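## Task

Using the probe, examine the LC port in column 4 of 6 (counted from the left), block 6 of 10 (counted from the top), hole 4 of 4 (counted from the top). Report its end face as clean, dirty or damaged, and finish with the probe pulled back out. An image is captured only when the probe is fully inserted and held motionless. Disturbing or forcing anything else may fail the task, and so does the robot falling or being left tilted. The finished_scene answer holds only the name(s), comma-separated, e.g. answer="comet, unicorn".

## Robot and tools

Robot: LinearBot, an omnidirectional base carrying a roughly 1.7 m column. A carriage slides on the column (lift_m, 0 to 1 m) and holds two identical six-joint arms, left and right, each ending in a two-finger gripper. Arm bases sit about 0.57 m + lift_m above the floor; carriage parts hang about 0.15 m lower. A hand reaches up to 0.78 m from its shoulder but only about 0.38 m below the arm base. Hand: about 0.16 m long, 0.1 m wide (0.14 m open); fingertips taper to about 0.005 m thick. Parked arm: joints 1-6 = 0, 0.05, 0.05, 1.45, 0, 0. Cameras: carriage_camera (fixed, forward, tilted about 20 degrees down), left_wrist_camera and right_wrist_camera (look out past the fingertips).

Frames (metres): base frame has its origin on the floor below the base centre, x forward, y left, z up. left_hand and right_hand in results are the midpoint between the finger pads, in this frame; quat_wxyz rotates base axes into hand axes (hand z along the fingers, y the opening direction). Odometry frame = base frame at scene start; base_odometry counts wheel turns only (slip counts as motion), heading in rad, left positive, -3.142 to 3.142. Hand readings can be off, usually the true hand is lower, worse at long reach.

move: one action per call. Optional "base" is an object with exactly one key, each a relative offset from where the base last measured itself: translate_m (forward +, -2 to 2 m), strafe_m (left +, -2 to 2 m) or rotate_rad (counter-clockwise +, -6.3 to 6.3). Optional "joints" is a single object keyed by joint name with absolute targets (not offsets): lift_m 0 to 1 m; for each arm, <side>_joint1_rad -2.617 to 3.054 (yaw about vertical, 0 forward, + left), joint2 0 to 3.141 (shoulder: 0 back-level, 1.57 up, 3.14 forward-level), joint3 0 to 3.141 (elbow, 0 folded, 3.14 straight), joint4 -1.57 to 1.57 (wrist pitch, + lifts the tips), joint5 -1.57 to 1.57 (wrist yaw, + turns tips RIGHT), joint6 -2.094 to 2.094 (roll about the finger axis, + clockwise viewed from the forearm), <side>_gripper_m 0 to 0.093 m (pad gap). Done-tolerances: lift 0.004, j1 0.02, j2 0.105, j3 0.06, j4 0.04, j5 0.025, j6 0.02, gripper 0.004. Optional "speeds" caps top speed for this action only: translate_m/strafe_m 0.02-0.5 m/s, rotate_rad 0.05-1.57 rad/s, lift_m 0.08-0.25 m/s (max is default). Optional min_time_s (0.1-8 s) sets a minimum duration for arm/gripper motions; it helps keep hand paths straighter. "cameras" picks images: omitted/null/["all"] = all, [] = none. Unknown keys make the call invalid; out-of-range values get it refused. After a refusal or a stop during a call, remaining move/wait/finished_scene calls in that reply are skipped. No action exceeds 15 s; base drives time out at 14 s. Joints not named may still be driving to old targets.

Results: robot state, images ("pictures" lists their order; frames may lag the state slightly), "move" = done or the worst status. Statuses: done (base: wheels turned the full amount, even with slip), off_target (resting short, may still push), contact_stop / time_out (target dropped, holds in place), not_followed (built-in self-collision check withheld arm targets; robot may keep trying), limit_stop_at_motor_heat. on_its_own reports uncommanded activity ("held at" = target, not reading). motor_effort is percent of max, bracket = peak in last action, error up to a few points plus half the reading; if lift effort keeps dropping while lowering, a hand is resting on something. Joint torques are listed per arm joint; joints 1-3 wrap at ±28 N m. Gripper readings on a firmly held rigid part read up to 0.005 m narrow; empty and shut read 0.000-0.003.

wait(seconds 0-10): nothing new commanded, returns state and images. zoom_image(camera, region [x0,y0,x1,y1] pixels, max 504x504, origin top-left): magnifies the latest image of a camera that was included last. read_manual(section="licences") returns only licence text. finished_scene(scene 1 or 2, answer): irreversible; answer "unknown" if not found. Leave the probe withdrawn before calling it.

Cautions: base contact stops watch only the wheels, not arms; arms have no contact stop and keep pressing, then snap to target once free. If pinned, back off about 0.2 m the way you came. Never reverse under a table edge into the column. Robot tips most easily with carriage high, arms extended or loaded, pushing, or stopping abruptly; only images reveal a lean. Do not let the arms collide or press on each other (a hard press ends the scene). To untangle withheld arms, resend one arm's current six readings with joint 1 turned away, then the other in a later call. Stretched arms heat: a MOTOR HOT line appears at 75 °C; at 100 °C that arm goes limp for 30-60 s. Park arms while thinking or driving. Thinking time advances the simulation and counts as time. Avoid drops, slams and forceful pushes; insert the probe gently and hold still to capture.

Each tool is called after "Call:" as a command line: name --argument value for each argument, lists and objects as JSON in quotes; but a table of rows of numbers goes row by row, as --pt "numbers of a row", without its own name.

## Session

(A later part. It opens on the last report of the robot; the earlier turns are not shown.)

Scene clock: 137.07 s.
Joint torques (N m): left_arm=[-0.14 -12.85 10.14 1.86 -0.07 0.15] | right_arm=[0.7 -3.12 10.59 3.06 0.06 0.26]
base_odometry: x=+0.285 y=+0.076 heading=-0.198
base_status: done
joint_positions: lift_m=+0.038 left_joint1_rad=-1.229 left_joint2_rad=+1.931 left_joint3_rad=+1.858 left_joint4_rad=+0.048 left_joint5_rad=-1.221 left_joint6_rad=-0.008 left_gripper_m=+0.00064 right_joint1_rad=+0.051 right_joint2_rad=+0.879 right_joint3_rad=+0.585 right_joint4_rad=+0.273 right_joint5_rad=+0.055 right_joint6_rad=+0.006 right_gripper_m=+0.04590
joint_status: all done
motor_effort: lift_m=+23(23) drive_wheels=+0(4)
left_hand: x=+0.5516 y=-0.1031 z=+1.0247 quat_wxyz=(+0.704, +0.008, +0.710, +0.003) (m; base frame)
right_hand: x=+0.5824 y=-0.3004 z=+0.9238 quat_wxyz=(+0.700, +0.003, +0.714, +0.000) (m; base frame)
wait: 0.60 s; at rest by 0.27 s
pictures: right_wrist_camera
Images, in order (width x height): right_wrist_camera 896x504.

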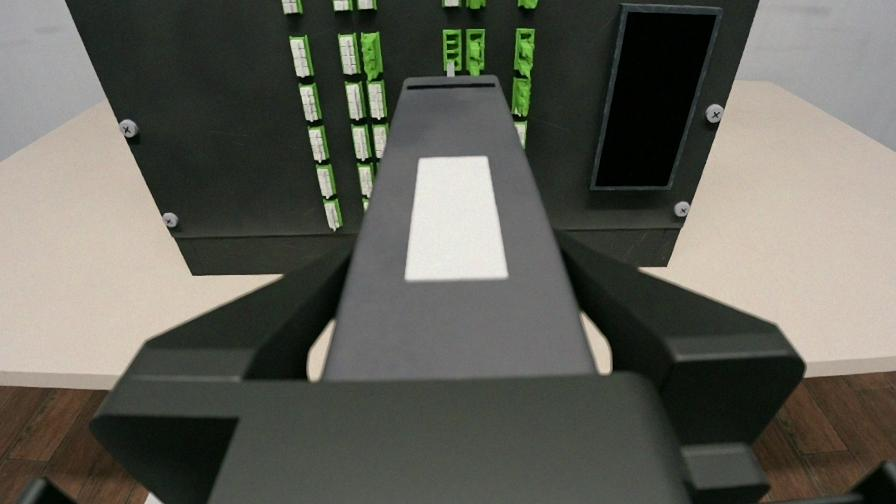

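Call:
move --base '{"translate_m":0.003}' --speeds '{"translate_m":0.02}' --cameras '[]'

Call:
move --base '{"translate_m":0.002}' --speeds '{"translate_m":0.02}' --cameras '[]'

Call:
wait --seconds 0.6 --cameras '["right_wrist_camera"]'

Call:
zoom_image --camera "right_wrist_camera" --region '[430, 40, 470, 80]'

Scene clock: 137.90 s.
Joint torques (N m): left_arm=[-0.43 -13.12 10.22 1.85 -0.09 0.17] | right_arm=[0.79 -3.08 10.56 3.06 0.06 0.26]
move: done
base_odometry: x=+0.288 y=+0.076 heading=-0.198
base_status: done
joint_positions: lift_m=+0.038 left_joint1_rad=-1.228 left_joint2_rad=+1.931 left_joint3_rad=+1.858 left_joint4_rad=+0.048 left_joint5_rad=-1.221 left_joint6_rad=-0.008 left_gripper_m=+0.00064 right_joint1_rad=+0.051 right_joint2_rad=+0.879 right_joint3_rad=+0.585 right_joint4_rad=+0.273 right_joint5_rad=+0.055 right_joint6_rad=+0.006 right_gripper_m=+0.04590
joint_status: not commanded
motor_effort: lift_m=+23(24) drive_wheels=-1(5)
left_hand: x=+0.5519 y=-0.1028 z=+1.0247 quat_wxyz=(+0.704, +0.008, +0.710, +0.003) (m; base frame)
right_hand: x=+0.5824 y=-0.3004 z=+0.9238 quat_wxyz=(+0.700, +0.003, +0.714, +0.000) (m; base frame)
pictures: none
No camera images: "cameras" was empty.

Scene clock: 138.47 s.
Joint torques (N m): left_arm=[-0.44 -13.03 10.09 1.88 -0.12 0.15] | right_arm=[0.65 -3.14 10.45 3.06 0.07 0.27]
move: done
base_odometry: x=+0.290 y=+0.075 heading=-0.198
base_status: done
joint_positions: lift_m=+0.038 left_joint1_rad=-1.227 left_joint2_rad=+1.931 left_joint3_rad=+1.858 left_joint4_rad=+0.048 left_joint5_rad=-1.221 left_joint6_rad=-0.008 left_gripper_m=+0.00064 right_joint1_rad=+0.051 right_joint2_rad=+0.879 right_joint3_rad=+0.585 right_joint4_rad=+0.272 right_joint5_rad=+0.055 right_joint6_rad=+0.007 right_gripper_m=+0.04590
joint_status: not commanded
motor_effort: lift_m=+23(23) drive_wheels=-2(6)
left_hand: x=+0.5522 y=-0.1026 z=+1.0247 quat_wxyz=(+0.704, +0.008, +0.710, +0.003) (m; base frame)
right_hand: x=+0.5824 y=-0.3004 z=+0.9237 quat_wxyz=(+0.700, +0.003, +0.714, +0.001) (m; base frame)
pictures: none
No camera images: "cameras" was empty.

Scene clock: 139.07 s.
Joint torques (N m): left_arm=[-0.09 -12.82 10.29 1.84 -0.04 0.15] | right_arm=[0.68 -3.12 10.62 3.07 0.07 0.23]
base_odometry: x=+0.290 y=+0.075 heading=-0.198
base_status: done
joint_positions: lift_m=+0.038 left_joint1_rad=-1.227 left_joint2_rad=+1.931 left_joint3_rad=+1.858 left_joint4_rad=+0.048 left_joint5_rad=-1.221 left_joint6_rad=-0.008 left_gripper_m=+0.00064 right_joint1_rad=+0.051 right_joint2_rad=+0.879 right_joint3_rad=+0.585 right_joint4_rad=+0.272 right_joint5_rad=+0.055 right_joint6_rad=+0.007 right_gripper_m=+0.04590
joint_status: not commanded
motor_effort: lift_m=+23(23) drive_wheels=-2(6)
left_hand: x=+0.5522 y=-0.1026 z=+1.0247 quat_wxyz=(+0.704, +0.008, +0.710, +0.003) (m; base frame)
right_hand: x=+0.5824 y=-0.3004 z=+0.9237 quat_wxyz=(+0.700, +0.003, +0.714, +0.001) (m; base frame)
wait: 0.60 s; at rest by 0.27 s
pictures: right_wrist_camera
Images, in order (width x height): right_wrist_camera 896x504.

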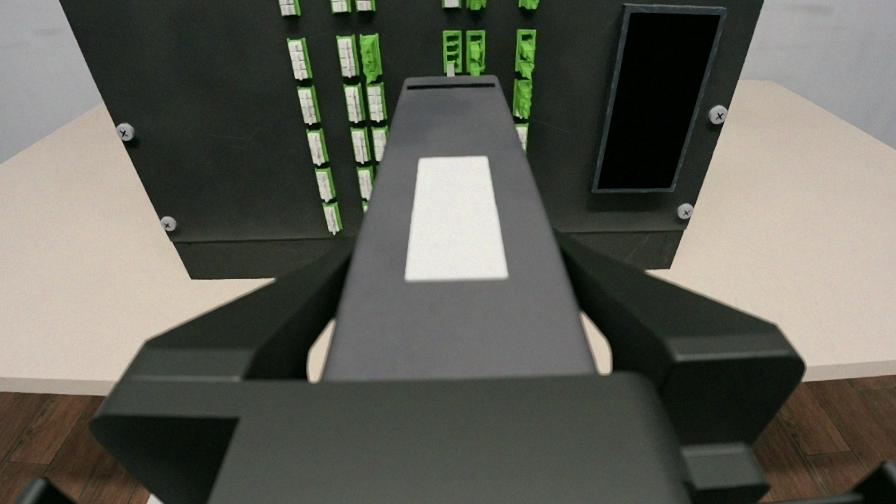

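Scaled by 12.600.

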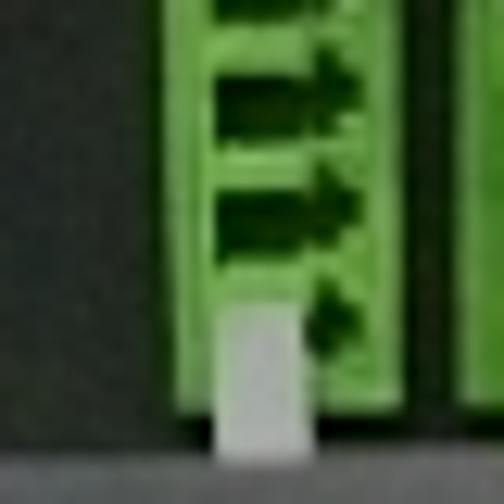

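Call:
move --base '{"translate_m":0.002}' --speeds '{"translate_m":0.02}' --cameras '[]'

Call:
move --base '{"translate_m":0.002}' --speeds '{"translate_m":0.02}' --cameras '[]'

Call:
wait --seconds 0.6 --cameras '["right_wrist_camera"]'

Call:
zoom_image --camera "right_wrist_camera" --region '[430, 40, 470, 80]'

Scene clock: 139.90 s.
Joint torques (N m): left_arm=[-0.47 -12.75 9.99 1.91 -0.06 0.1] | right_arm=[0.61 -2.33 10.51 3.15 0.08 0.23]
move: done
base_odometry: x=+0.292 y=+0.075 heading=-0.197
base_status: done
joint_positions: lift_m=+0.038 left_joint1_rad=-1.228 left_joint2_rad=+1.931 left_joint3_rad=+1.858 left_joint4_rad=+0.048 left_joint5_rad=-1.221 left_joint6_rad=-0.008 left_gripper_m=+0.00064 right_joint1_rad=+0.051 right_joint2_rad=+0.871 right_joint3_rad=+0.585 right_joint4_rad=+0.264 right_joint5_rad=+0.055 right_joint6_rad=+0.008 right_gripper_m=+0.04590
joint_status: not commanded
motor_effort: lift_m=+23(23) drive_wheels=+0(5)
left_hand: x=+0.5519 y=-0.1028 z=+1.0247 quat_wxyz=(+0.704, +0.008, +0.710, +0.003) (m; base frame)
right_hand: x=+0.5810 y=-0.3005 z=+0.9243 quat_wxyz=(+0.700, +0.004, +0.715, +0.001) (m; base frame)
pictures: none
No camera images: "cameras" was empty.

Scene clock: 140.40 s.
Joint torques (N m): left_arm=[-0.55 -12.88 10.07 1.88 -0.05 0.11] | right_arm=[0.7 -1.55 10.55 3.29 0.05 0.23]
move: done
base_odometry: x=+0.294 y=+0.075 heading=-0.197
base_status: done
joint_positions: lift_m=+0.038 left_joint1_rad=-1.228 left_joint2_rad=+1.931 left_joint3_rad=+1.858 left_joint4_rad=+0.048 left_joint5_rad=-1.221 left_joint6_rad=-0.008 left_gripper_m=+0.00064 right_joint1_rad=+0.051 right_joint2_rad=+0.862 right_joint3_rad=+0.585 right_joint4_rad=+0.254 right_joint5_rad=+0.055 right_joint6_rad=+0.008 right_gripper_m=+0.04590
joint_status: not commanded
motor_effort: lift_m=+23(24) drive_wheels=+1(6)
left_hand: x=+0.5519 y=-0.1028 z=+1.0247 quat_wxyz=(+0.704, +0.008, +0.710, +0.003) (m; base frame)
right_hand: x=+0.5793 y=-0.3006 z=+0.9245 quat_wxyz=(+0.699, +0.004, +0.715, +0.001) (m; base frame)
pictures: none
No camera images: "cameras" was empty.

Scene clock: 141.00 s.
Joint torques (N m): left_arm=[-0.38 -12.97 10.11 1.84 -0.05 0.09] | right_arm=[0.65 -1.57 10.47 3.27 0.07 0.24]
base_odometry: x=+0.294 y=+0.075 heading=-0.197
base_status: done
joint_positions: lift_m=+0.038 left_joint1_rad=-1.228 left_joint2_rad=+1.931 left_joint3_rad=+1.858 left_joint4_rad=+0.048 left_joint5_rad=-1.221 left_joint6_rad=-0.008 left_gripper_m=+0.00064 right_joint1_rad=+0.051 right_joint2_rad=+0.862 right_joint3_rad=+0.585 right_joint4_rad=+0.254 right_joint5_rad=+0.055 right_joint6_rad=+0.008 right_gripper_m=+0.04590
joint_status: not commanded
motor_effort: lift_m=+23(24) drive_wheels=+1(6)
left_hand: x=+0.5519 y=-0.1028 z=+1.0247 quat_wxyz=(+0.704, +0.008, +0.710, +0.003) (m; base frame)
right_hand: x=+0.5793 y=-0.3006 z=+0.9245 quat_wxyz=(+0.699, +0.004, +0.715, +0.001) (m; base frame)
wait: 0.60 s; at rest by 0.27 s
pictures: right_wrist_camera
Images, in order (width x height): right_wrist_camera 896x504.

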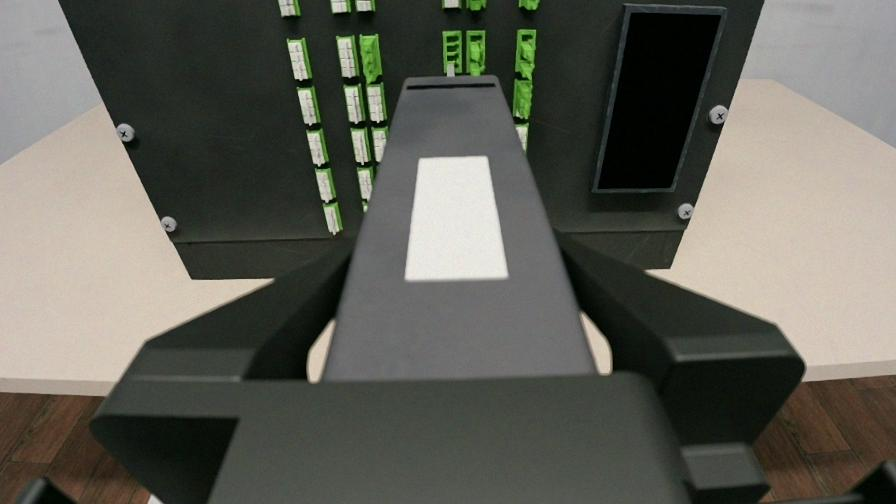

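Scaled by 12.600.

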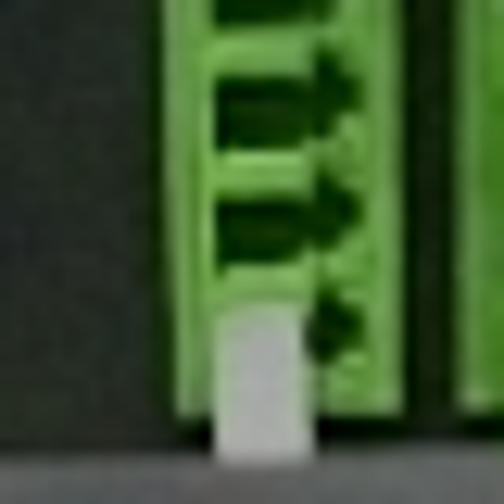

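Call:
wait --seconds 0.1 --cameras '["left_wrist_camera","carriage_camera"]'

Call:
zoom_image --camera "left_wrist_camera" --region '[630, 170, 700, 220]'

Call:
zoom_image --camera "carriage_camera" --region '[560, 160, 680, 260]'

Call:
zoom_image --camera "left_wrist_camera" --region '[640, 180, 800, 300]'

Scene clock: 141.47 s.
Joint torques (N m): left_arm=[-0.23 -12.98 10.11 1.87 -0.05 0.12] | right_arm=[0.68 -1.54 10.54 3.23 0.09 0.21]
base_odometry: x=+0.294 y=+0.075 heading=-0.197
base_status: done
joint_positions: lift_m=+0.038 left_joint1_rad=-1.228 left_joint2_rad=+1.931 left_joint3_rad=+1.858 left_joint4_rad=+0.048 left_joint5_rad=-1.221 left_joint6_rad=-0.008 left_gripper_m=+0.00064 right_joint1_rad=+0.051 right_joint2_rad=+0.862 right_joint3_rad=+0.585 right_joint4_rad=+0.254 right_joint5_rad=+0.055 right_joint6_rad=+0.008 right_gripper_m=+0.04590
joint_status: not commanded
motor_effort: lift_m=+23(24) drive_wheels=+1(6)
left_hand: x=+0.5519 y=-0.1028 z=+1.0247 quat_wxyz=(+0.704, +0.008, +0.710, +0.003) (m; base frame)
right_hand: x=+0.5793 y=-0.3006 z=+0.9245 quat_wxyz=(+0.699, +0.004, +0.715, +0.001) (m; base frame)
wait: 0.10 s; at rest from the start
pictures: carriage_camera, left_wrist_camera
Images, in order (width x height): carriage_camera 896x504, left_wrist_camera 896x504.

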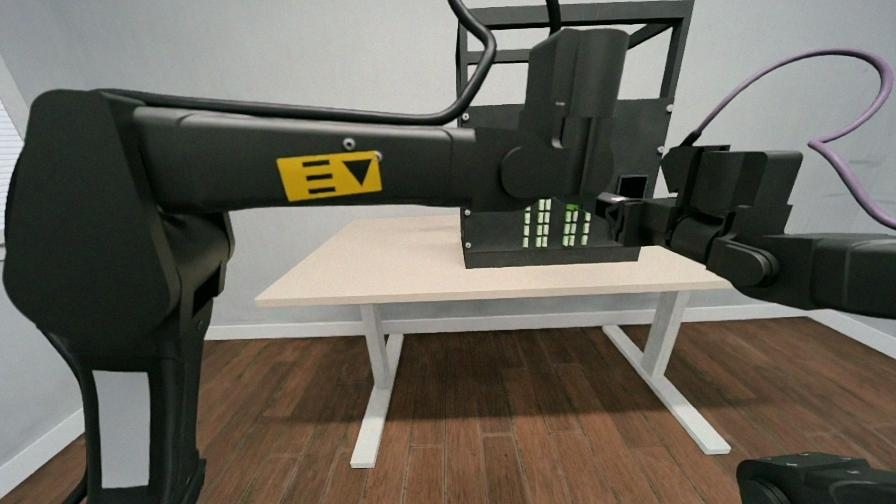

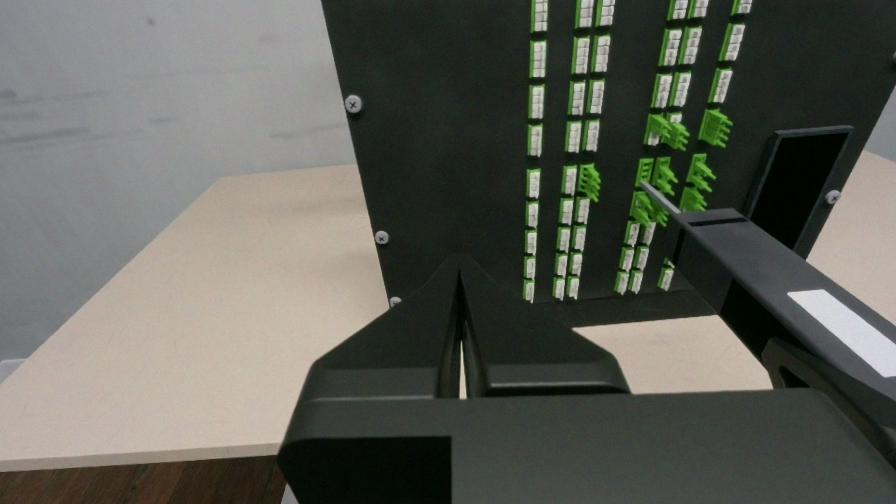

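Scaled by 7.200.

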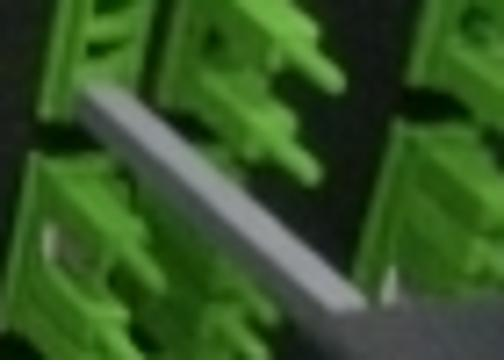

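Scaled by 4.200.

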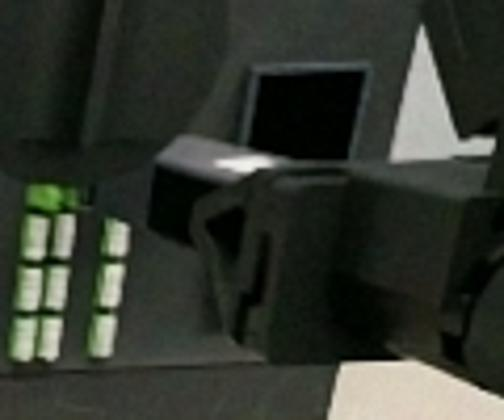

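Scaled by 3.150.

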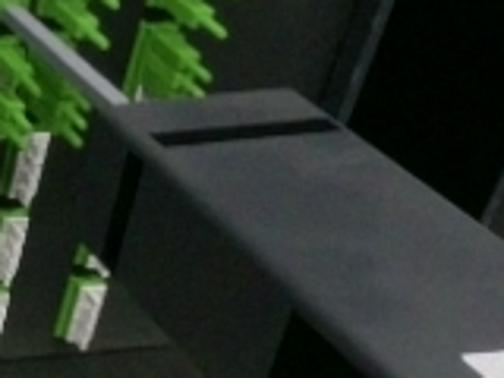

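Call:
move --base '{"translate_m":0.0025}' --joints '{"right_joint2_rad":0.872}' --speeds '{"translate_m":0.02}' --cameras '[]'

Call:
move --joints '{"right_joint2_rad":0.885}' --cameras '[]'

Call:
wait --seconds 0.6 --cameras '["right_wrist_camera"]'

Call:
zoom_image --camera "right_wrist_camera" --region '[430, 40, 470, 80]'

Scene clock: 142.60 s.
Joint torques (N m): left_arm=[-0.09 -13.03 10.33 1.92 -0.09 0.17] | right_arm=[0.64 0.05 10.54 3.36 0.05 0.23]
move: done
base_odometry: x=+0.296 y=+0.074 heading=-0.197
base_status: done
joint_positions: lift_m=+0.038 left_joint1_rad=-1.227 left_joint2_rad=+1.931 left_joint3_rad=+1.858 left_joint4_rad=+0.048 left_joint5_rad=-1.221 left_joint6_rad=-0.008 left_gripper_m=+0.00064 right_joint1_rad=+0.051 right_joint2_rad=+0.855 right_joint3_rad=+0.585 right_joint4_rad=+0.241 right_joint5_rad=+0.055 right_joint6_rad=+0.009 right_gripper_m=+0.04590
joint_status: all done
motor_effort: lift_m=+23(24) drive_wheels=+2(6)
left_hand: x=+0.5521 y=-0.1027 z=+1.0247 quat_wxyz=(+0.704, +0.008, +0.710, +0.003) (m; base frame)
right_hand: x=+0.5778 y=-0.3007 z=+0.9240 quat_wxyz=(+0.697, +0.004, +0.717, +0.001) (m; base frame)
pictures: none
No camera images: "cameras" was empty.

Scene clock: 143.00 s.
Joint torques (N m): left_arm=[-0.35 -12.83 10.02 1.8 -0.05 0.14] | right_arm=[0.68 1.13 10.47 3.4 0.06 0.23]
move: done
base_odometry: x=+0.296 y=+0.074 heading=-0.197
base_status: not commanded
joint_positions: lift_m=+0.038 left_joint1_rad=-1.227 left_joint2_rad=+1.931 left_joint3_rad=+1.858 left_joint4_rad=+0.048 left_joint5_rad=-1.221 left_joint6_rad=-0.008 left_gripper_m=+0.00064 right_joint1_rad=+0.051 right_joint2_rad=+0.855 right_joint3_rad=+0.585 right_joint4_rad=+0.241 right_joint5_rad=+0.055 right_joint6_rad=+0.009 right_gripper_m=+0.04590
joint_status: all done
motor_effort: lift_m=+23(24) drive_wheels=+2(2)
left_hand: x=+0.5521 y=-0.1027 z=+1.0247 quat_wxyz=(+0.704, +0.008, +0.710, +0.003) (m; base frame)
right_hand: x=+0.5778 y=-0.3007 z=+0.9240 quat_wxyz=(+0.697, +0.004, +0.717, +0.001) (m; base frame)
pictures: none
No camera images: "cameras" was empty.

Scene clock: 143.60 s.
Joint torques (N m): left_arm=[-0.21 -12.89 9.99 1.81 -0.07 0.12] | right_arm=[0.66 1.05 10.5 3.39 0.07 0.22]
base_odometry: x=+0.296 y=+0.074 heading=-0.197
base_status: not commanded
joint_positions: lift_m=+0.038 left_joint1_rad=-1.227 left_joint2_rad=+1.931 left_joint3_rad=+1.858 left_joint4_rad=+0.048 left_joint5_rad=-1.221 left_joint6_rad=-0.008 left_gripper_m=+0.00064 right_joint1_rad=+0.051 right_joint2_rad=+0.855 right_joint3_rad=+0.585 right_joint4_rad=+0.241 right_joint5_rad=+0.055 right_joint6_rad=+0.009 right_gripper_m=+0.04590
joint_status: all done
motor_effort: lift_m=+23(24) drive_wheels=+2(2)
left_hand: x=+0.5521 y=-0.1027 z=+1.0247 quat_wxyz=(+0.704, +0.008, +0.710, +0.003) (m; base frame)
right_hand: x=+0.5778 y=-0.3007 z=+0.9240 quat_wxyz=(+0.697, +0.004, +0.717, +0.001) (m; base frame)
wait: 0.60 s; at rest by 0.27 s
pictures: right_wrist_camera
Images, in order (width x height): right_wrist_camera 896x504.

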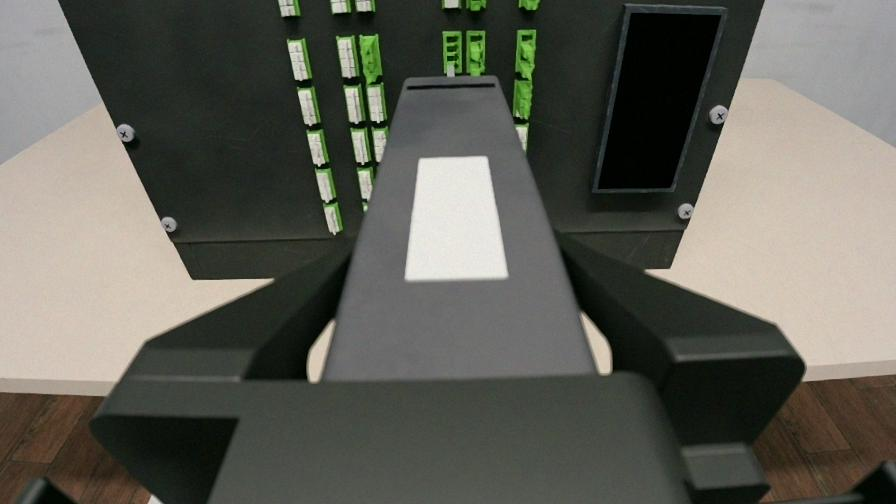

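Scaled by 12.600.

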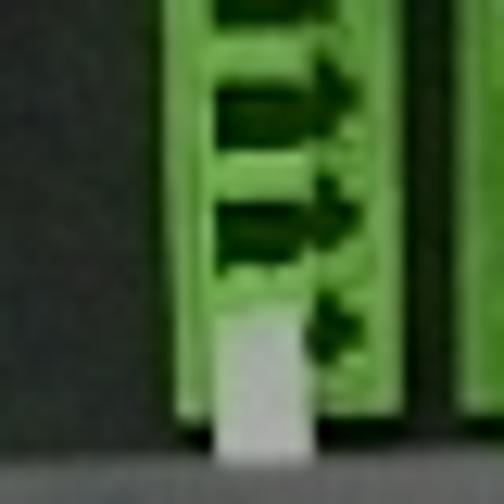

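Call:
move --joints '{"lift_m":0.0365,"right_joint2_rad":0.872}' --cameras '[]'

Call:
move --joints '{"right_joint5_rad":0.08}' --cameras '[]'

Call:
move --joints '{"right_joint5_rad":0.03}' --cameras '[]'

Call:
move --joints '{"lift_m":0.0395,"right_joint5_rad":0.055}' --cameras '[]'

Call:
move --joints '{"right_joint5_rad":0.08}' --cameras '[]'

Call:
move --joints '{"right_joint5_rad":0.03}' --cameras '[]'

Call:
move --joints '{"lift_m":0.0378,"right_joint5_rad":0.055}' --cameras '[]'

Scene clock: 144.57 s.
Joint torques (N m): left_arm=[-0.14 -12.94 9.89 1.84 -0.1 0.14] | right_arm=[0.62 0.08 10.63 3.35 0.04 0.22]
move: done
base_odometry: x=+0.296 y=+0.074 heading=-0.197
base_status: not commanded
joint_positions: lift_m=+0.036 left_joint1_rad=-1.227 left_joint2_rad=+1.931 left_joint3_rad=+1.858 left_joint4_rad=+0.048 left_joint5_rad=-1.221 left_joint6_rad=-0.008 left_gripper_m=+0.00064 right_joint1_rad=+0.051 right_joint2_rad=+0.855 right_joint3_rad=+0.585 right_joint4_rad=+0.246 right_joint5_rad=+0.055 right_joint6_rad=+0.009 right_gripper_m=+0.04590
joint_status: all done
motor_effort: lift_m=+23(24) drive_wheels=+2(2)
left_hand: x=+0.5521 y=-0.1026 z=+1.0233 quat_wxyz=(+0.704, +0.008, +0.710, +0.003) (m; base frame)
right_hand: x=+0.5779 y=-0.3006 z=+0.9237 quat_wxyz=(+0.699, +0.004, +0.715, +0.001) (m; base frame)
pictures: none
No camera images: "cameras" was empty.

Scene clock: 144.97 s.
Joint torques (N m): left_arm=[-0.14 -12.9 10.04 1.92 -0.08 0.14] | right_arm=[0.7 -0.06 10.51 3.35 0.2 0.26]
move: done
base_odometry: x=+0.296 y=+0.074 heading=-0.197
base_status: not commanded
joint_positions: lift_m=+0.036 left_joint1_rad=-1.227 left_joint2_rad=+1.931 left_joint3_rad=+1.858 left_joint4_rad=+0.048 left_joint5_rad=-1.221 left_joint6_rad=-0.008 left_gripper_m=+0.00064 right_joint1_rad=+0.051 right_joint2_rad=+0.855 right_joint3_rad=+0.585 right_joint4_rad=+0.247 right_joint5_rad=+0.067 right_joint6_rad=+0.011 right_gripper_m=+0.04590
joint_status: all done
motor_effort: lift_m=+24(24) drive_wheels=+2(2)
left_hand: x=+0.5521 y=-0.1026 z=+1.0233 quat_wxyz=(+0.704, +0.008, +0.710, +0.003) (m; base frame)
right_hand: x=+0.5779 y=-0.3027 z=+0.9238 quat_wxyz=(+0.699, +0.009, +0.715, -0.002) (m; base frame)
pictures: none
No camera images: "cameras" was empty.

Scene clock: 145.37 s.
Joint torques (N m): left_arm=[-0.17 -12.78 10.17 1.92 -0.06 0.18] | right_arm=[0.83 -0.24 10.51 3.35 -0.13 0.21]
move: done
base_odometry: x=+0.296 y=+0.074 heading=-0.197
base_status: not commanded
joint_positions: lift_m=+0.036 left_joint1_rad=-1.227 left_joint2_rad=+1.931 left_joint3_rad=+1.858 left_joint4_rad=+0.048 left_joint5_rad=-1.221 left_joint6_rad=-0.008 left_gripper_m=+0.00064 right_joint1_rad=+0.051 right_joint2_rad=+0.855 right_joint3_rad=+0.585 right_joint4_rad=+0.247 right_joint5_rad=+0.054 right_joint6_rad=+0.011 right_gripper_m=+0.04590
joint_status: all done
motor_effort: lift_m=+24(24) drive_wheels=+2(2)
left_hand: x=+0.5521 y=-0.1026 z=+1.0233 quat_wxyz=(+0.704, +0.008, +0.710, +0.003) (m; base frame)
right_hand: x=+0.5779 y=-0.3005 z=+0.9238 quat_wxyz=(+0.699, +0.004, +0.715, +0.002) (m; base frame)
pictures: none
No camera images: "cameras" was empty.

Scene clock: 145.77 s.
Joint torques (N m): left_arm=[-0.2 -13 10.41 1.82 -0.05 0.11] | right_arm=[0.59 -0.18 10.61 3.39 0.07 0.2]
move: done
base_odometry: x=+0.296 y=+0.074 heading=-0.197
base_status: not commanded
joint_positions: lift_m=+0.039 left_joint1_rad=-1.227 left_joint2_rad=+1.931 left_joint3_rad=+1.859 left_joint4_rad=+0.049 left_joint5_rad=-1.222 left_joint6_rad=-0.008 left_gripper_m=+0.00064 right_joint1_rad=+0.051 right_joint2_rad=+0.856 right_joint3_rad=+0.585 right_joint4_rad=+0.241 right_joint5_rad=+0.054 right_joint6_rad=+0.011 right_gripper_m=+0.04590
joint_status: all done
motor_effort: lift_m=+23(26) drive_wheels=+2(2)
left_hand: x=+0.5520 y=-0.1025 z=+1.0268 quat_wxyz=(+0.704, +0.007, +0.710, +0.003) (m; base frame)
right_hand: x=+0.5780 y=-0.3004 z=+0.9253 quat_wxyz=(+0.697, +0.004, +0.717, +0.002) (m; base frame)
pictures: none
No camera images: "cameras" was empty.

Scene clock: 146.23 s.
Joint torques (N m): left_arm=[-0.39 -12.93 9.95 1.82 -0.04 0.21] | right_arm=[0.72 -0.12 10.73 3.39 0.17 0.22]
move: done
base_odometry: x=+0.296 y=+0.074 heading=-0.197
base_status: not commanded
joint_positions: lift_m=+0.039 left_joint1_rad=-1.227 left_joint2_rad=+1.931 left_joint3_rad=+1.859 left_joint4_rad=+0.049 left_joint5_rad=-1.222 left_joint6_rad=-0.008 left_gripper_m=+0.00064 right_joint1_rad=+0.051 right_joint2_rad=+0.856 right_joint3_rad=+0.585 right_joint4_rad=+0.241 right_joint5_rad=+0.067 right_joint6_rad=+0.012 right_gripper_m=+0.04590
joint_status: all done
motor_effort: lift_m=+23(23) drive_wheels=+2(2)
left_hand: x=+0.5520 y=-0.1025 z=+1.0268 quat_wxyz=(+0.704, +0.007, +0.710, +0.003) (m; base frame)
right_hand: x=+0.5780 y=-0.3027 z=+0.9253 quat_wxyz=(+0.697, +0.009, +0.717, -0.002) (m; base frame)
pictures: none
No camera images: "cameras" was empty.

Scene clock: 146.63 s.
Joint torques (N m): left_arm=[-0.4 -12.92 10.1 1.94 -0.08 0.15] | right_arm=[0.62 -0.03 10.58 3.4 -0.18 0.16]
move: done
base_odometry: x=+0.296 y=+0.074 heading=-0.197
base_status: not commanded
joint_positions: lift_m=+0.039 left_joint1_rad=-1.227 left_joint2_rad=+1.931 left_joint3_rad=+1.859 left_joint4_rad=+0.049 left_joint5_rad=-1.222 left_joint6_rad=-0.008 left_gripper_m=+0.00064 right_joint1_rad=+0.051 right_joint2_rad=+0.856 right_joint3_rad=+0.585 right_joint4_rad=+0.241 right_joint5_rad=+0.055 right_joint6_rad=+0.012 right_gripper_m=+0.04590
joint_status: all done
motor_effort: lift_m=+23(24) drive_wheels=+2(2)
left_hand: x=+0.5520 y=-0.1025 z=+1.0268 quat_wxyz=(+0.704, +0.007, +0.710, +0.003) (m; base frame)
right_hand: x=+0.5780 y=-0.3006 z=+0.9253 quat_wxyz=(+0.697, +0.005, +0.717, +0.002) (m; base frame)
pictures: none
No camera images: "cameras" was empty.

Scene clock: 147.00 s.
Joint torques (N m): left_arm=[-0.47 -12.56 9.91 1.86 -0.14 0.11] | right_arm=[0.72 -0.02 10.54 3.36 0.06 0.16]
move: done
base_odometry: x=+0.296 y=+0.074 heading=-0.197
base_status: not commanded
joint_positions: lift_m=+0.038 left_joint1_rad=-1.227 left_joint2_rad=+1.931 left_joint3_rad=+1.859 left_joint4_rad=+0.049 left_joint5_rad=-1.222 left_joint6_rad=-0.008 left_gripper_m=+0.00064 right_joint1_rad=+0.051 right_joint2_rad=+0.856 right_joint3_rad=+0.585 right_joint4_rad=+0.245 right_joint5_rad=+0.055 right_joint6_rad=+0.012 right_gripper_m=+0.04590
joint_status: all done
motor_effort: lift_m=+24(24) drive_wheels=+2(2)
left_hand: x=+0.5520 y=-0.1025 z=+1.0249 quat_wxyz=(+0.704, +0.007, +0.710, +0.003) (m; base frame)
right_hand: x=+0.5780 y=-0.3006 z=+0.9243 quat_wxyz=(+0.698, +0.005, +0.716, +0.003) (m; base frame)
pictures: none
No camera images: "cameras" was empty.

Call:
wait --seconds 0.1 --cameras '["left_wrist_camera","right_wrist_camera"]'

Call:
zoom_image --camera "right_wrist_camera" --region '[430, 0, 550, 100]'

Call:
zoom_image --camera "left_wrist_camera" --region '[630, 100, 740, 230]'

Scene clock: 148.77 s.
Joint torques (N m): left_arm=[-0.28 -13.09 10.28 1.9 -0.08 0.15] | right_arm=[0.69 -0.13 10.48 3.34 0.08 0.17]
base_odometry: x=+0.296 y=+0.074 heading=-0.197
base_status: not commanded
joint_positions: lift_m=+0.038 left_joint1_rad=-1.227 left_joint2_rad=+1.931 left_joint3_rad=+1.859 left_joint4_rad=+0.049 left_joint5_rad=-1.222 left_joint6_rad=-0.008 left_gripper_m=+0.00064 right_joint1_rad=+0.051 right_joint2_rad=+0.856 right_joint3_rad=+0.585 right_joint4_rad=+0.245 right_joint5_rad=+0.055 right_joint6_rad=+0.012 right_gripper_m=+0.04590
joint_status: all done
motor_effort: lift_m=+24(24) drive_wheels=+2(2)
left_hand: x=+0.5520 y=-0.1025 z=+1.0249 quat_wxyz=(+0.704, +0.007, +0.710, +0.003) (m; base frame)
right_hand: x=+0.5780 y=-0.3006 z=+0.9243 quat_wxyz=(+0.698, +0.005, +0.716, +0.003) (m; base frame)
wait: 0.10 s; at rest from the start
pictures: left_wrist_camera, right_wrist_camera
Images, in order (width x height): left_wrist_camera 896x504, right_wrist_camera 896x504.

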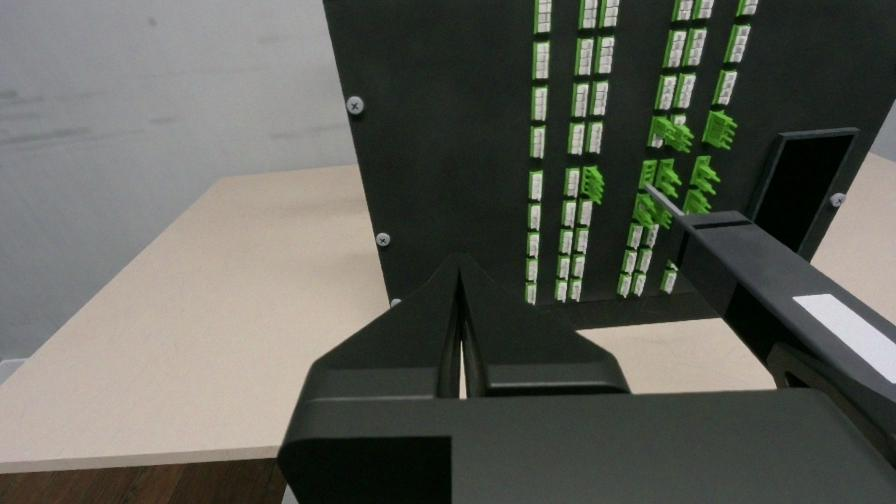

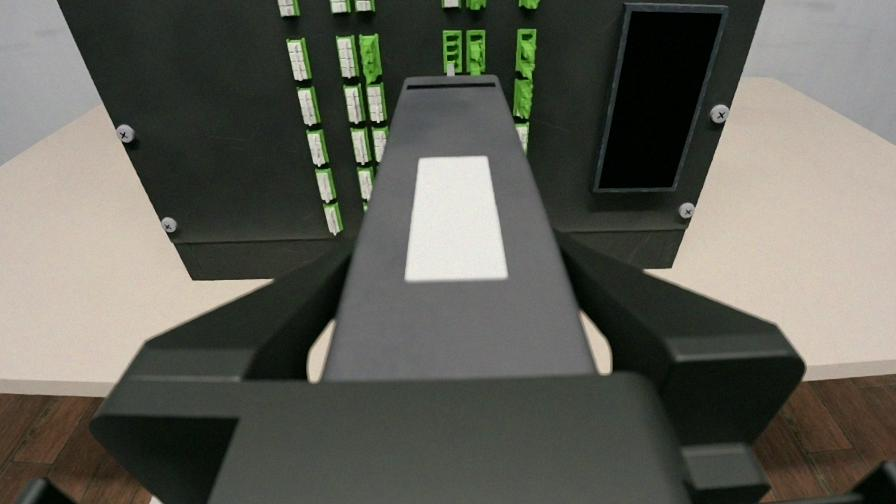

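Scaled by 4.200.

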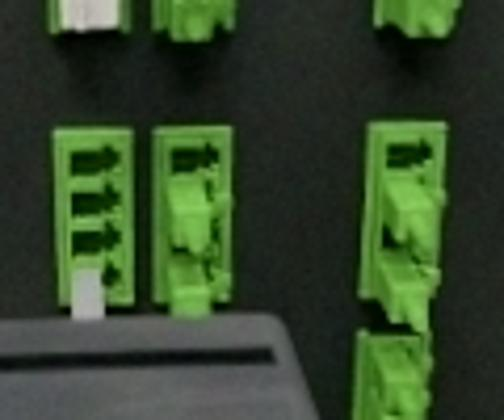

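Scaled by 3.877.

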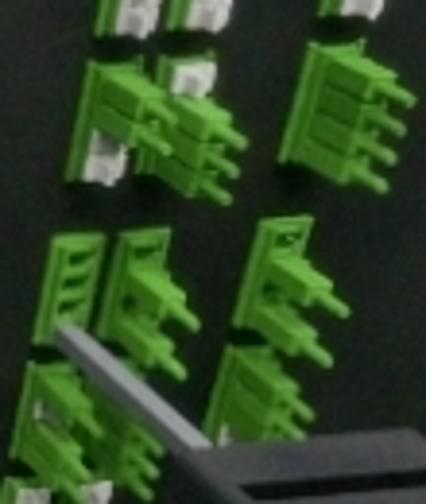

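Call:
move --base '{"translate_m":-0.005}' --joints '{"right_joint2_rad":0.88}' --speeds '{"translate_m":0.02}' --cameras '[]'

Call:
move --joints '{"right_joint2_rad":0.864,"right_joint5_rad":0.085}' --cameras '[]'

Call:
move --base '{"translate_m":0.002}' --speeds '{"translate_m":0.02}' --cameras '[]'

Call:
move --base '{"translate_m":0.0015}' --speeds '{"translate_m":0.02}' --cameras '[]'

Call:
move --base '{"translate_m":-0.0035}' --joints '{"right_joint5_rad":0.03}' --speeds '{"translate_m":0.02}' --cameras '[]'

Call:
move --base '{"translate_m":0.002}' --speeds '{"translate_m":0.02}' --cameras '[]'

Call:
move --base '{"translate_m":0.0015}' --speeds '{"translate_m":0.02}' --cameras '["right_wrist_camera"]'

Call:
zoom_image --camera "right_wrist_camera" --region '[430, 40, 470, 80]'

Scene clock: 151.57 s.
Joint torques (N m): left_arm=[-0.2 -13 10.11 1.8 -0.1 0.12] | right_arm=[0.75 -1.7 10.51 3.05 0.08 0.16]
move: done
base_odometry: x=+0.291 y=+0.075 heading=-0.197
base_status: done
joint_positions: lift_m=+0.038 left_joint1_rad=-1.228 left_joint2_rad=+1.931 left_joint3_rad=+1.859 left_joint4_rad=+0.049 left_joint5_rad=-1.222 left_joint6_rad=-0.008 left_gripper_m=+0.00064 right_joint1_rad=+0.051 right_joint2_rad=+0.879 right_joint3_rad=+0.585 right_joint4_rad=+0.272 right_joint5_rad=+0.055 right_joint6_rad=+0.012 right_gripper_m=+0.04590
joint_status: all done
motor_effort: lift_m=+23(24) drive_wheels=+0(4)
left_hand: x=+0.5519 y=-0.1027 z=+1.0249 quat_wxyz=(+0.704, +0.007, +0.710, +0.003) (m; base frame)
right_hand: x=+0.5826 y=-0.3003 z=+0.9232 quat_wxyz=(+0.699, +0.005, +0.715, +0.003) (m; base frame)
pictures: none
No camera images: "cameras" was empty.

Scene clock: 152.03 s.
Joint torques (N m): left_arm=[-0.23 -12.94 9.98 1.9 -0.12 0.18] | right_arm=[0.79 -3.11 10.56 3.06 0.24 0.16]
move: done
base_odometry: x=+0.291 y=+0.075 heading=-0.197
base_status: not commanded
joint_positions: lift_m=+0.038 left_joint1_rad=-1.228 left_joint2_rad=+1.931 left_joint3_rad=+1.859 left_joint4_rad=+0.049 left_joint5_rad=-1.222 left_joint6_rad=-0.008 left_gripper_m=+0.00064 right_joint1_rad=+0.051 right_joint2_rad=+0.879 right_joint3_rad=+0.585 right_joint4_rad=+0.272 right_joint5_rad=+0.068 right_joint6_rad=+0.012 right_gripper_m=+0.04590
joint_status: all done
motor_effort: lift_m=+24(24) drive_wheels=+0(0)
left_hand: x=+0.5519 y=-0.1027 z=+1.0249 quat_wxyz=(+0.704, +0.007, +0.710, +0.003) (m; base frame)
right_hand: x=+0.5825 y=-0.3027 z=+0.9232 quat_wxyz=(+0.699, +0.010, +0.715, -0.002) (m; base frame)
pictures: none
No camera images: "cameras" was empty.

Scene clock: 152.53 s.
Joint torques (N m): left_arm=[-0.39 -13.37 10.02 1.85 -0.04 0.15] | right_arm=[0.72 -2.07 10.56 3.17 0.25 0.16]
move: done
base_odometry: x=+0.293 y=+0.075 heading=-0.197
base_status: done
joint_positions: lift_m=+0.038 left_joint1_rad=-1.228 left_joint2_rad=+1.931 left_joint3_rad=+1.859 left_joint4_rad=+0.049 left_joint5_rad=-1.222 left_joint6_rad=-0.008 left_gripper_m=+0.00064 right_joint1_rad=+0.051 right_joint2_rad=+0.868 right_joint3_rad=+0.585 right_joint4_rad=+0.261 right_joint5_rad=+0.069 right_joint6_rad=+0.012 right_gripper_m=+0.04590
joint_status: not commanded
motor_effort: lift_m=+24(24) drive_wheels=+0(5)
left_hand: x=+0.5519 y=-0.1027 z=+1.0249 quat_wxyz=(+0.704, +0.007, +0.710, +0.003) (m; base frame)
right_hand: x=+0.5804 y=-0.3029 z=+0.9242 quat_wxyz=(+0.699, +0.010, +0.715, -0.002) (m; base frame)
pictures: none
No camera images: "cameras" was empty.

Scene clock: 153.00 s.
Joint torques (N m): left_arm=[-0.09 -13.09 10.1 1.86 0 0.09] | right_arm=[0.68 -1.4 10.59 3.26 0.21 0.21]
move: done
base_odometry: x=+0.294 y=+0.075 heading=-0.197
base_status: done
joint_positions: lift_m=+0.038 left_joint1_rad=-1.228 left_joint2_rad=+1.931 left_joint3_rad=+1.859 left_joint4_rad=+0.049 left_joint5_rad=-1.222 left_joint6_rad=-0.008 left_gripper_m=+0.00064 right_joint1_rad=+0.051 right_joint2_rad=+0.862 right_joint3_rad=+0.585 right_joint4_rad=+0.253 right_joint5_rad=+0.069 right_joint6_rad=+0.012 right_gripper_m=+0.04590
joint_status: not commanded
motor_effort: lift_m=+24(24) drive_wheels=+1(5)
left_hand: x=+0.5519 y=-0.1027 z=+1.0249 quat_wxyz=(+0.704, +0.007, +0.710, +0.003) (m; base frame)
right_hand: x=+0.5793 y=-0.3029 z=+0.9243 quat_wxyz=(+0.699, +0.010, +0.715, -0.002) (m; base frame)
pictures: none
No camera images: "cameras" was empty.

Scene clock: 153.57 s.
Joint torques (N m): left_arm=[-0.21 -12.81 10.19 1.88 -0.04 0.15] | right_arm=[0.64 -2.92 10.59 3.09 -0.17 0.19]
move: done
base_odometry: x=+0.291 y=+0.075 heading=-0.197
base_status: done
joint_positions: lift_m=+0.038 left_joint1_rad=-1.229 left_joint2_rad=+1.931 left_joint3_rad=+1.859 left_joint4_rad=+0.049 left_joint5_rad=-1.222 left_joint6_rad=-0.008 left_gripper_m=+0.00064 right_joint1_rad=+0.051 right_joint2_rad=+0.877 right_joint3_rad=+0.585 right_joint4_rad=+0.270 right_joint5_rad=+0.054 right_joint6_rad=+0.012 right_gripper_m=+0.04590
joint_status: all done
motor_effort: lift_m=+24(24) drive_wheels=-1(6)
left_hand: x=+0.5516 y=-0.1029 z=+1.0249 quat_wxyz=(+0.704, +0.007, +0.710, +0.003) (m; base frame)
right_hand: x=+0.5821 y=-0.3003 z=+0.9237 quat_wxyz=(+0.700, +0.005, +0.715, +0.003) (m; base frame)
pictures: none
No camera images: "cameras" was empty.

Scene clock: 154.07 s.
Joint torques (N m): left_arm=[-0.28 -13.11 10.02 1.87 -0.06 0.13] | right_arm=[0.8 -2.02 10.47 3.17 -0.15 0.18]
move: done
base_odometry: x=+0.293 y=+0.075 heading=-0.197
base_status: done
joint_positions: lift_m=+0.038 left_joint1_rad=-1.229 left_joint2_rad=+1.931 left_joint3_rad=+1.859 left_joint4_rad=+0.049 left_joint5_rad=-1.222 left_joint6_rad=-0.008 left_gripper_m=+0.00064 right_joint1_rad=+0.051 right_joint2_rad=+0.868 right_joint3_rad=+0.585 right_joint4_rad=+0.261 right_joint5_rad=+0.054 right_joint6_rad=+0.012 right_gripper_m=+0.04590
joint_status: not commanded
motor_effort: lift_m=+23(24) drive_wheels=+0(5)
left_hand: x=+0.5516 y=-0.1029 z=+1.0249 quat_wxyz=(+0.704, +0.007, +0.710, +0.003) (m; base frame)
right_hand: x=+0.5805 y=-0.3003 z=+0.9241 quat_wxyz=(+0.699, +0.005, +0.715, +0.003) (m; base frame)
pictures: none
No camera images: "cameras" was empty.

Scene clock: 154.53 s.
Joint torques (N m): left_arm=[-0.16 -12.68 9.81 1.94 -0.04 0.15] | right_arm=[0.68 -1.44 10.55 3.28 -0.14 0.23]
move: done
base_odometry: x=+0.294 y=+0.075 heading=-0.197
base_status: done
joint_positions: lift_m=+0.038 left_joint1_rad=-1.229 left_joint2_rad=+1.931 left_joint3_rad=+1.859 left_joint4_rad=+0.049 left_joint5_rad=-1.222 left_joint6_rad=-0.008 left_gripper_m=+0.00064 right_joint1_rad=+0.051 right_joint2_rad=+0.862 right_joint3_rad=+0.585 right_joint4_rad=+0.253 right_joint5_rad=+0.054 right_joint6_rad=+0.012 right_gripper_m=+0.04590
joint_status: not commanded
motor_effort: lift_m=+24(24) drive_wheels=+1(4)
left_hand: x=+0.5516 y=-0.1029 z=+1.0249 quat_wxyz=(+0.704, +0.007, +0.710, +0.003) (m; base frame)
right_hand: x=+0.5792 y=-0.3004 z=+0.9244 quat_wxyz=(+0.699, +0.005, +0.715, +0.003) (m; base frame)
pictures: right_wrist_camera
Images, in order (width x height): right_wrist_camera 896x504.

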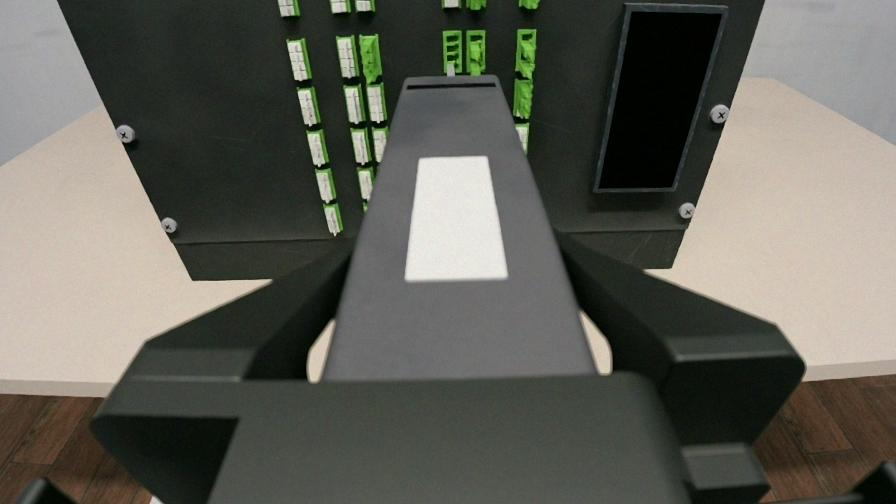

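Scaled by 12.600.

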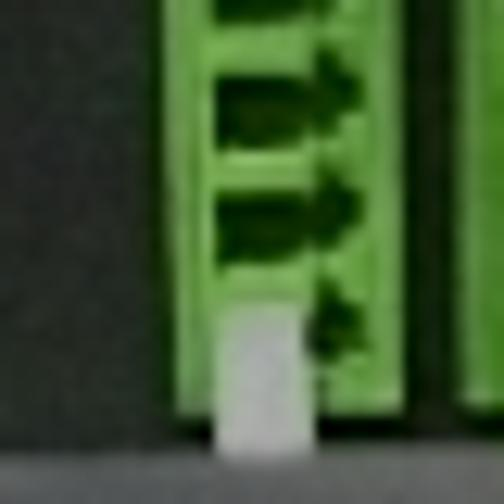

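Call:
move --base '{"translate_m":0.003}' --joints '{"right_joint5_rad":0.062,"right_joint4_rad":0.33,"right_joint2_rad":0.875}' --speeds '{"translate_m":0.02}' --cameras '[]'

Call:
move --base '{"translate_m":0.002}' --joints '{"right_joint2_rad":0.885}' --speeds '{"translate_m":0.02}' --cameras '[]'

Call:
move --joints '{"right_joint2_rad":0.895}' --cameras '[]'

Call:
wait --seconds 1.2 --cameras '["right_wrist_camera","left_wrist_camera"]'

Call:
zoom_image --camera "right_wrist_camera" --region '[430, 40, 470, 80]'

Scene clock: 155.77 s.
Joint torques (N m): left_arm=[-0.23 -12.86 9.94 1.89 -0.12 0.11] | right_arm=[0.76 0.28 10.66 3.29 0.07 0.15]
move: off_target
base_odometry: x=+0.297 y=+0.074 heading=-0.197
base_status: done
joint_positions: lift_m=+0.038 left_joint1_rad=-1.228 left_joint2_rad=+1.931 left_joint3_rad=+1.859 left_joint4_rad=+0.049 left_joint5_rad=-1.222 left_joint6_rad=-0.008 left_gripper_m=+0.00064 right_joint1_rad=+0.051 right_joint2_rad=+0.853 right_joint3_rad=+0.585 right_joint4_rad=+0.237 right_joint5_rad=+0.060 right_joint6_rad=+0.012 right_gripper_m=+0.04590
joint_status: right_joint4_rad off_target (ended at +0.237, target +0.330); the others done
motor_effort: lift_m=+24(24) drive_wheels=+1(6)
left_hand: x=+0.5519 y=-0.1027 z=+1.0249 quat_wxyz=(+0.704, +0.007, +0.710, +0.003) (m; base frame)
right_hand: x=+0.5776 y=-0.3016 z=+0.9232 quat_wxyz=(+0.696, +0.007, +0.718, +0.000) (m; base frame)
pictures: none
No camera images: "cameras" was empty.

Scene clock: 156.27 s.
Joint torques (N m): left_arm=[-0.36 -13 10.14 1.89 -0.03 0.18] | right_arm=[0.81 1.99 10.58 3.34 0.08 0.19]
move: done
base_odometry: x=+0.299 y=+0.074 heading=-0.197
base_status: done
joint_positions: lift_m=+0.038 left_joint1_rad=-1.228 left_joint2_rad=+1.931 left_joint3_rad=+1.859 left_joint4_rad=+0.049 left_joint5_rad=-1.222 left_joint6_rad=-0.008 left_gripper_m=+0.00064 right_joint1_rad=+0.051 right_joint2_rad=+0.847 right_joint3_rad=+0.585 right_joint4_rad=+0.228 right_joint5_rad=+0.065 right_joint6_rad=+0.013 right_gripper_m=+0.04590
joint_status: all done
motor_effort: lift_m=+23(24) drive_wheels=+3(7)
left_hand: x=+0.5517 y=-0.1028 z=+1.0249 quat_wxyz=(+0.704, +0.007, +0.710, +0.003) (m; base frame)
right_hand: x=+0.5763 y=-0.3024 z=+0.9230 quat_wxyz=(+0.695, +0.009, +0.719, -0.001) (m; base frame)
pictures: none
No camera images: "cameras" was empty.

Scene clock: 156.67 s.
Joint torques (N m): left_arm=[-0.18 -12.86 10.04 1.84 -0.05 0.11] | right_arm=[0.66 2.89 10.54 3.39 0.07 0.18]
move: done
base_odometry: x=+0.299 y=+0.074 heading=-0.197
base_status: not commanded
joint_positions: lift_m=+0.038 left_joint1_rad=-1.228 left_joint2_rad=+1.931 left_joint3_rad=+1.859 left_joint4_rad=+0.049 left_joint5_rad=-1.222 left_joint6_rad=-0.008 left_gripper_m=+0.00064 right_joint1_rad=+0.051 right_joint2_rad=+0.847 right_joint3_rad=+0.585 right_joint4_rad=+0.228 right_joint5_rad=+0.065 right_joint6_rad=+0.013 right_gripper_m=+0.04590
joint_status: all done
motor_effort: lift_m=+24(24) drive_wheels=+3(3)
left_hand: x=+0.5517 y=-0.1028 z=+1.0249 quat_wxyz=(+0.704, +0.007, +0.710, +0.003) (m; base frame)
right_hand: x=+0.5763 y=-0.3024 z=+0.9230 quat_wxyz=(+0.695, +0.009, +0.719, -0.001) (m; base frame)
pictures: none
No camera images: "cameras" was empty.

Scene clock: 157.87 s.
Joint torques (N m): left_arm=[-0.2 -13.07 10.13 1.89 -0.11 0.11] | right_arm=[0.69 2.74 10.54 3.37 0.03 0.17]
base_odometry: x=+0.299 y=+0.074 heading=-0.197
base_status: not commanded
joint_positions: lift_m=+0.038 left_joint1_rad=-1.228 left_joint2_rad=+1.931 left_joint3_rad=+1.859 left_joint4_rad=+0.049 left_joint5_rad=-1.222 left_joint6_rad=-0.008 left_gripper_m=+0.00064 right_joint1_rad=+0.051 right_joint2_rad=+0.847 right_joint3_rad=+0.585 right_joint4_rad=+0.228 right_joint5_rad=+0.065 right_joint6_rad=+0.013 right_gripper_m=+0.04590
joint_status: all done
motor_effort: lift_m=+23(24) drive_wheels=+3(3)
left_hand: x=+0.5517 y=-0.1028 z=+1.0249 quat_wxyz=(+0.704, +0.007, +0.710, +0.003) (m; base frame)
right_hand: x=+0.5763 y=-0.3024 z=+0.9230 quat_wxyz=(+0.695, +0.009, +0.719, -0.001) (m; base frame)
wait: 1.20 s; at rest by 0.27 s
pictures: left_wrist_camera, right_wrist_camera
Images, in order (width x height): left_wrist_camera 896x504, right_wrist_camera 896x504.

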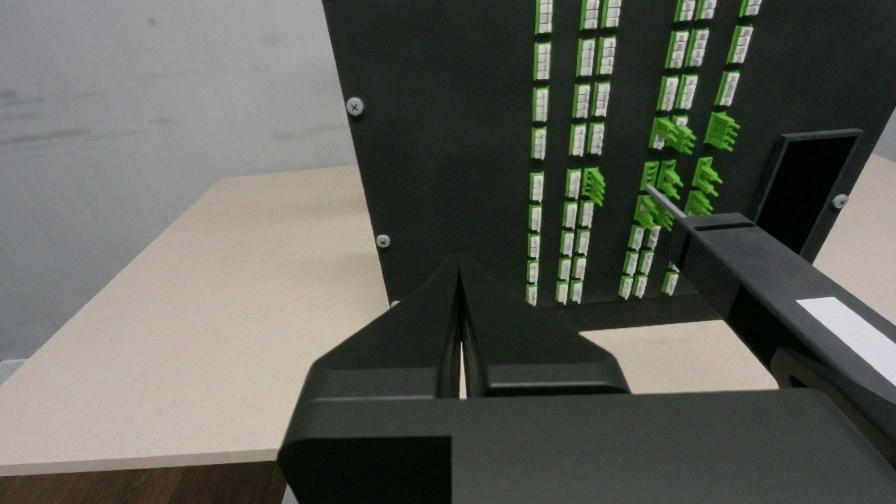

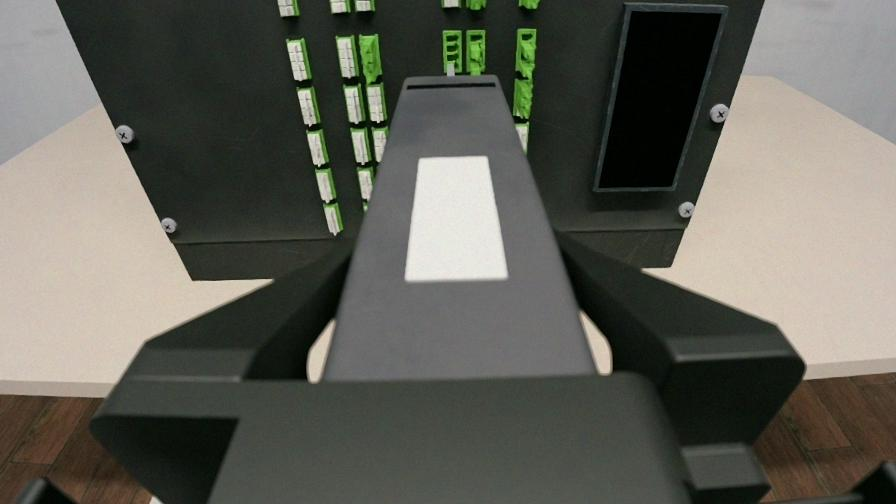

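Scaled by 12.600.

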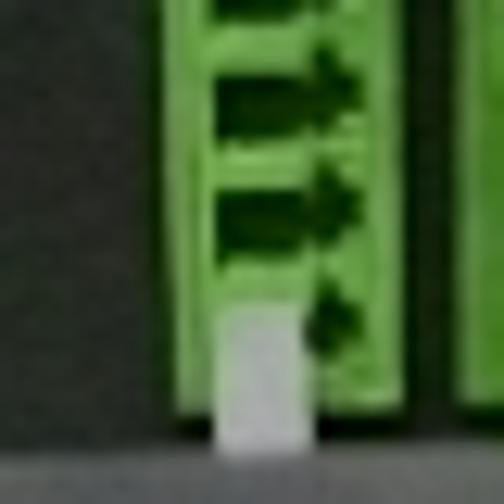

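Call:
zoom_image --camera "right_wrist_camera" --region '[380, 80, 520, 180]'

Call:
zoom_image --camera "right_wrist_camera" --region '[310, 270, 610, 390]'

Call:
zoom_image --camera "right_wrist_camera" --region '[395, 150, 515, 290]'

Scaled by 3.600.

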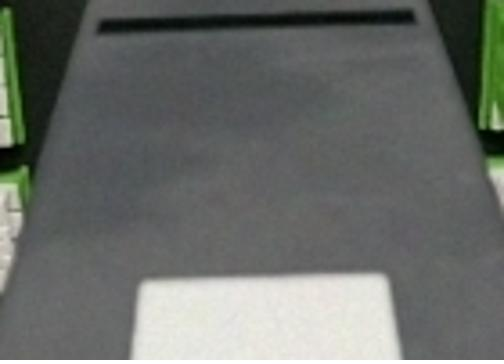

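Scaled by 1.680.

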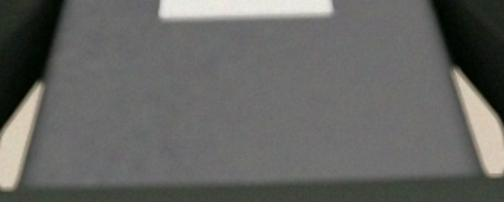

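Scaled by 3.600.

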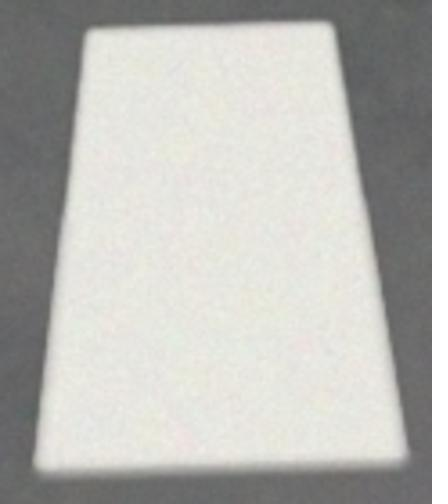

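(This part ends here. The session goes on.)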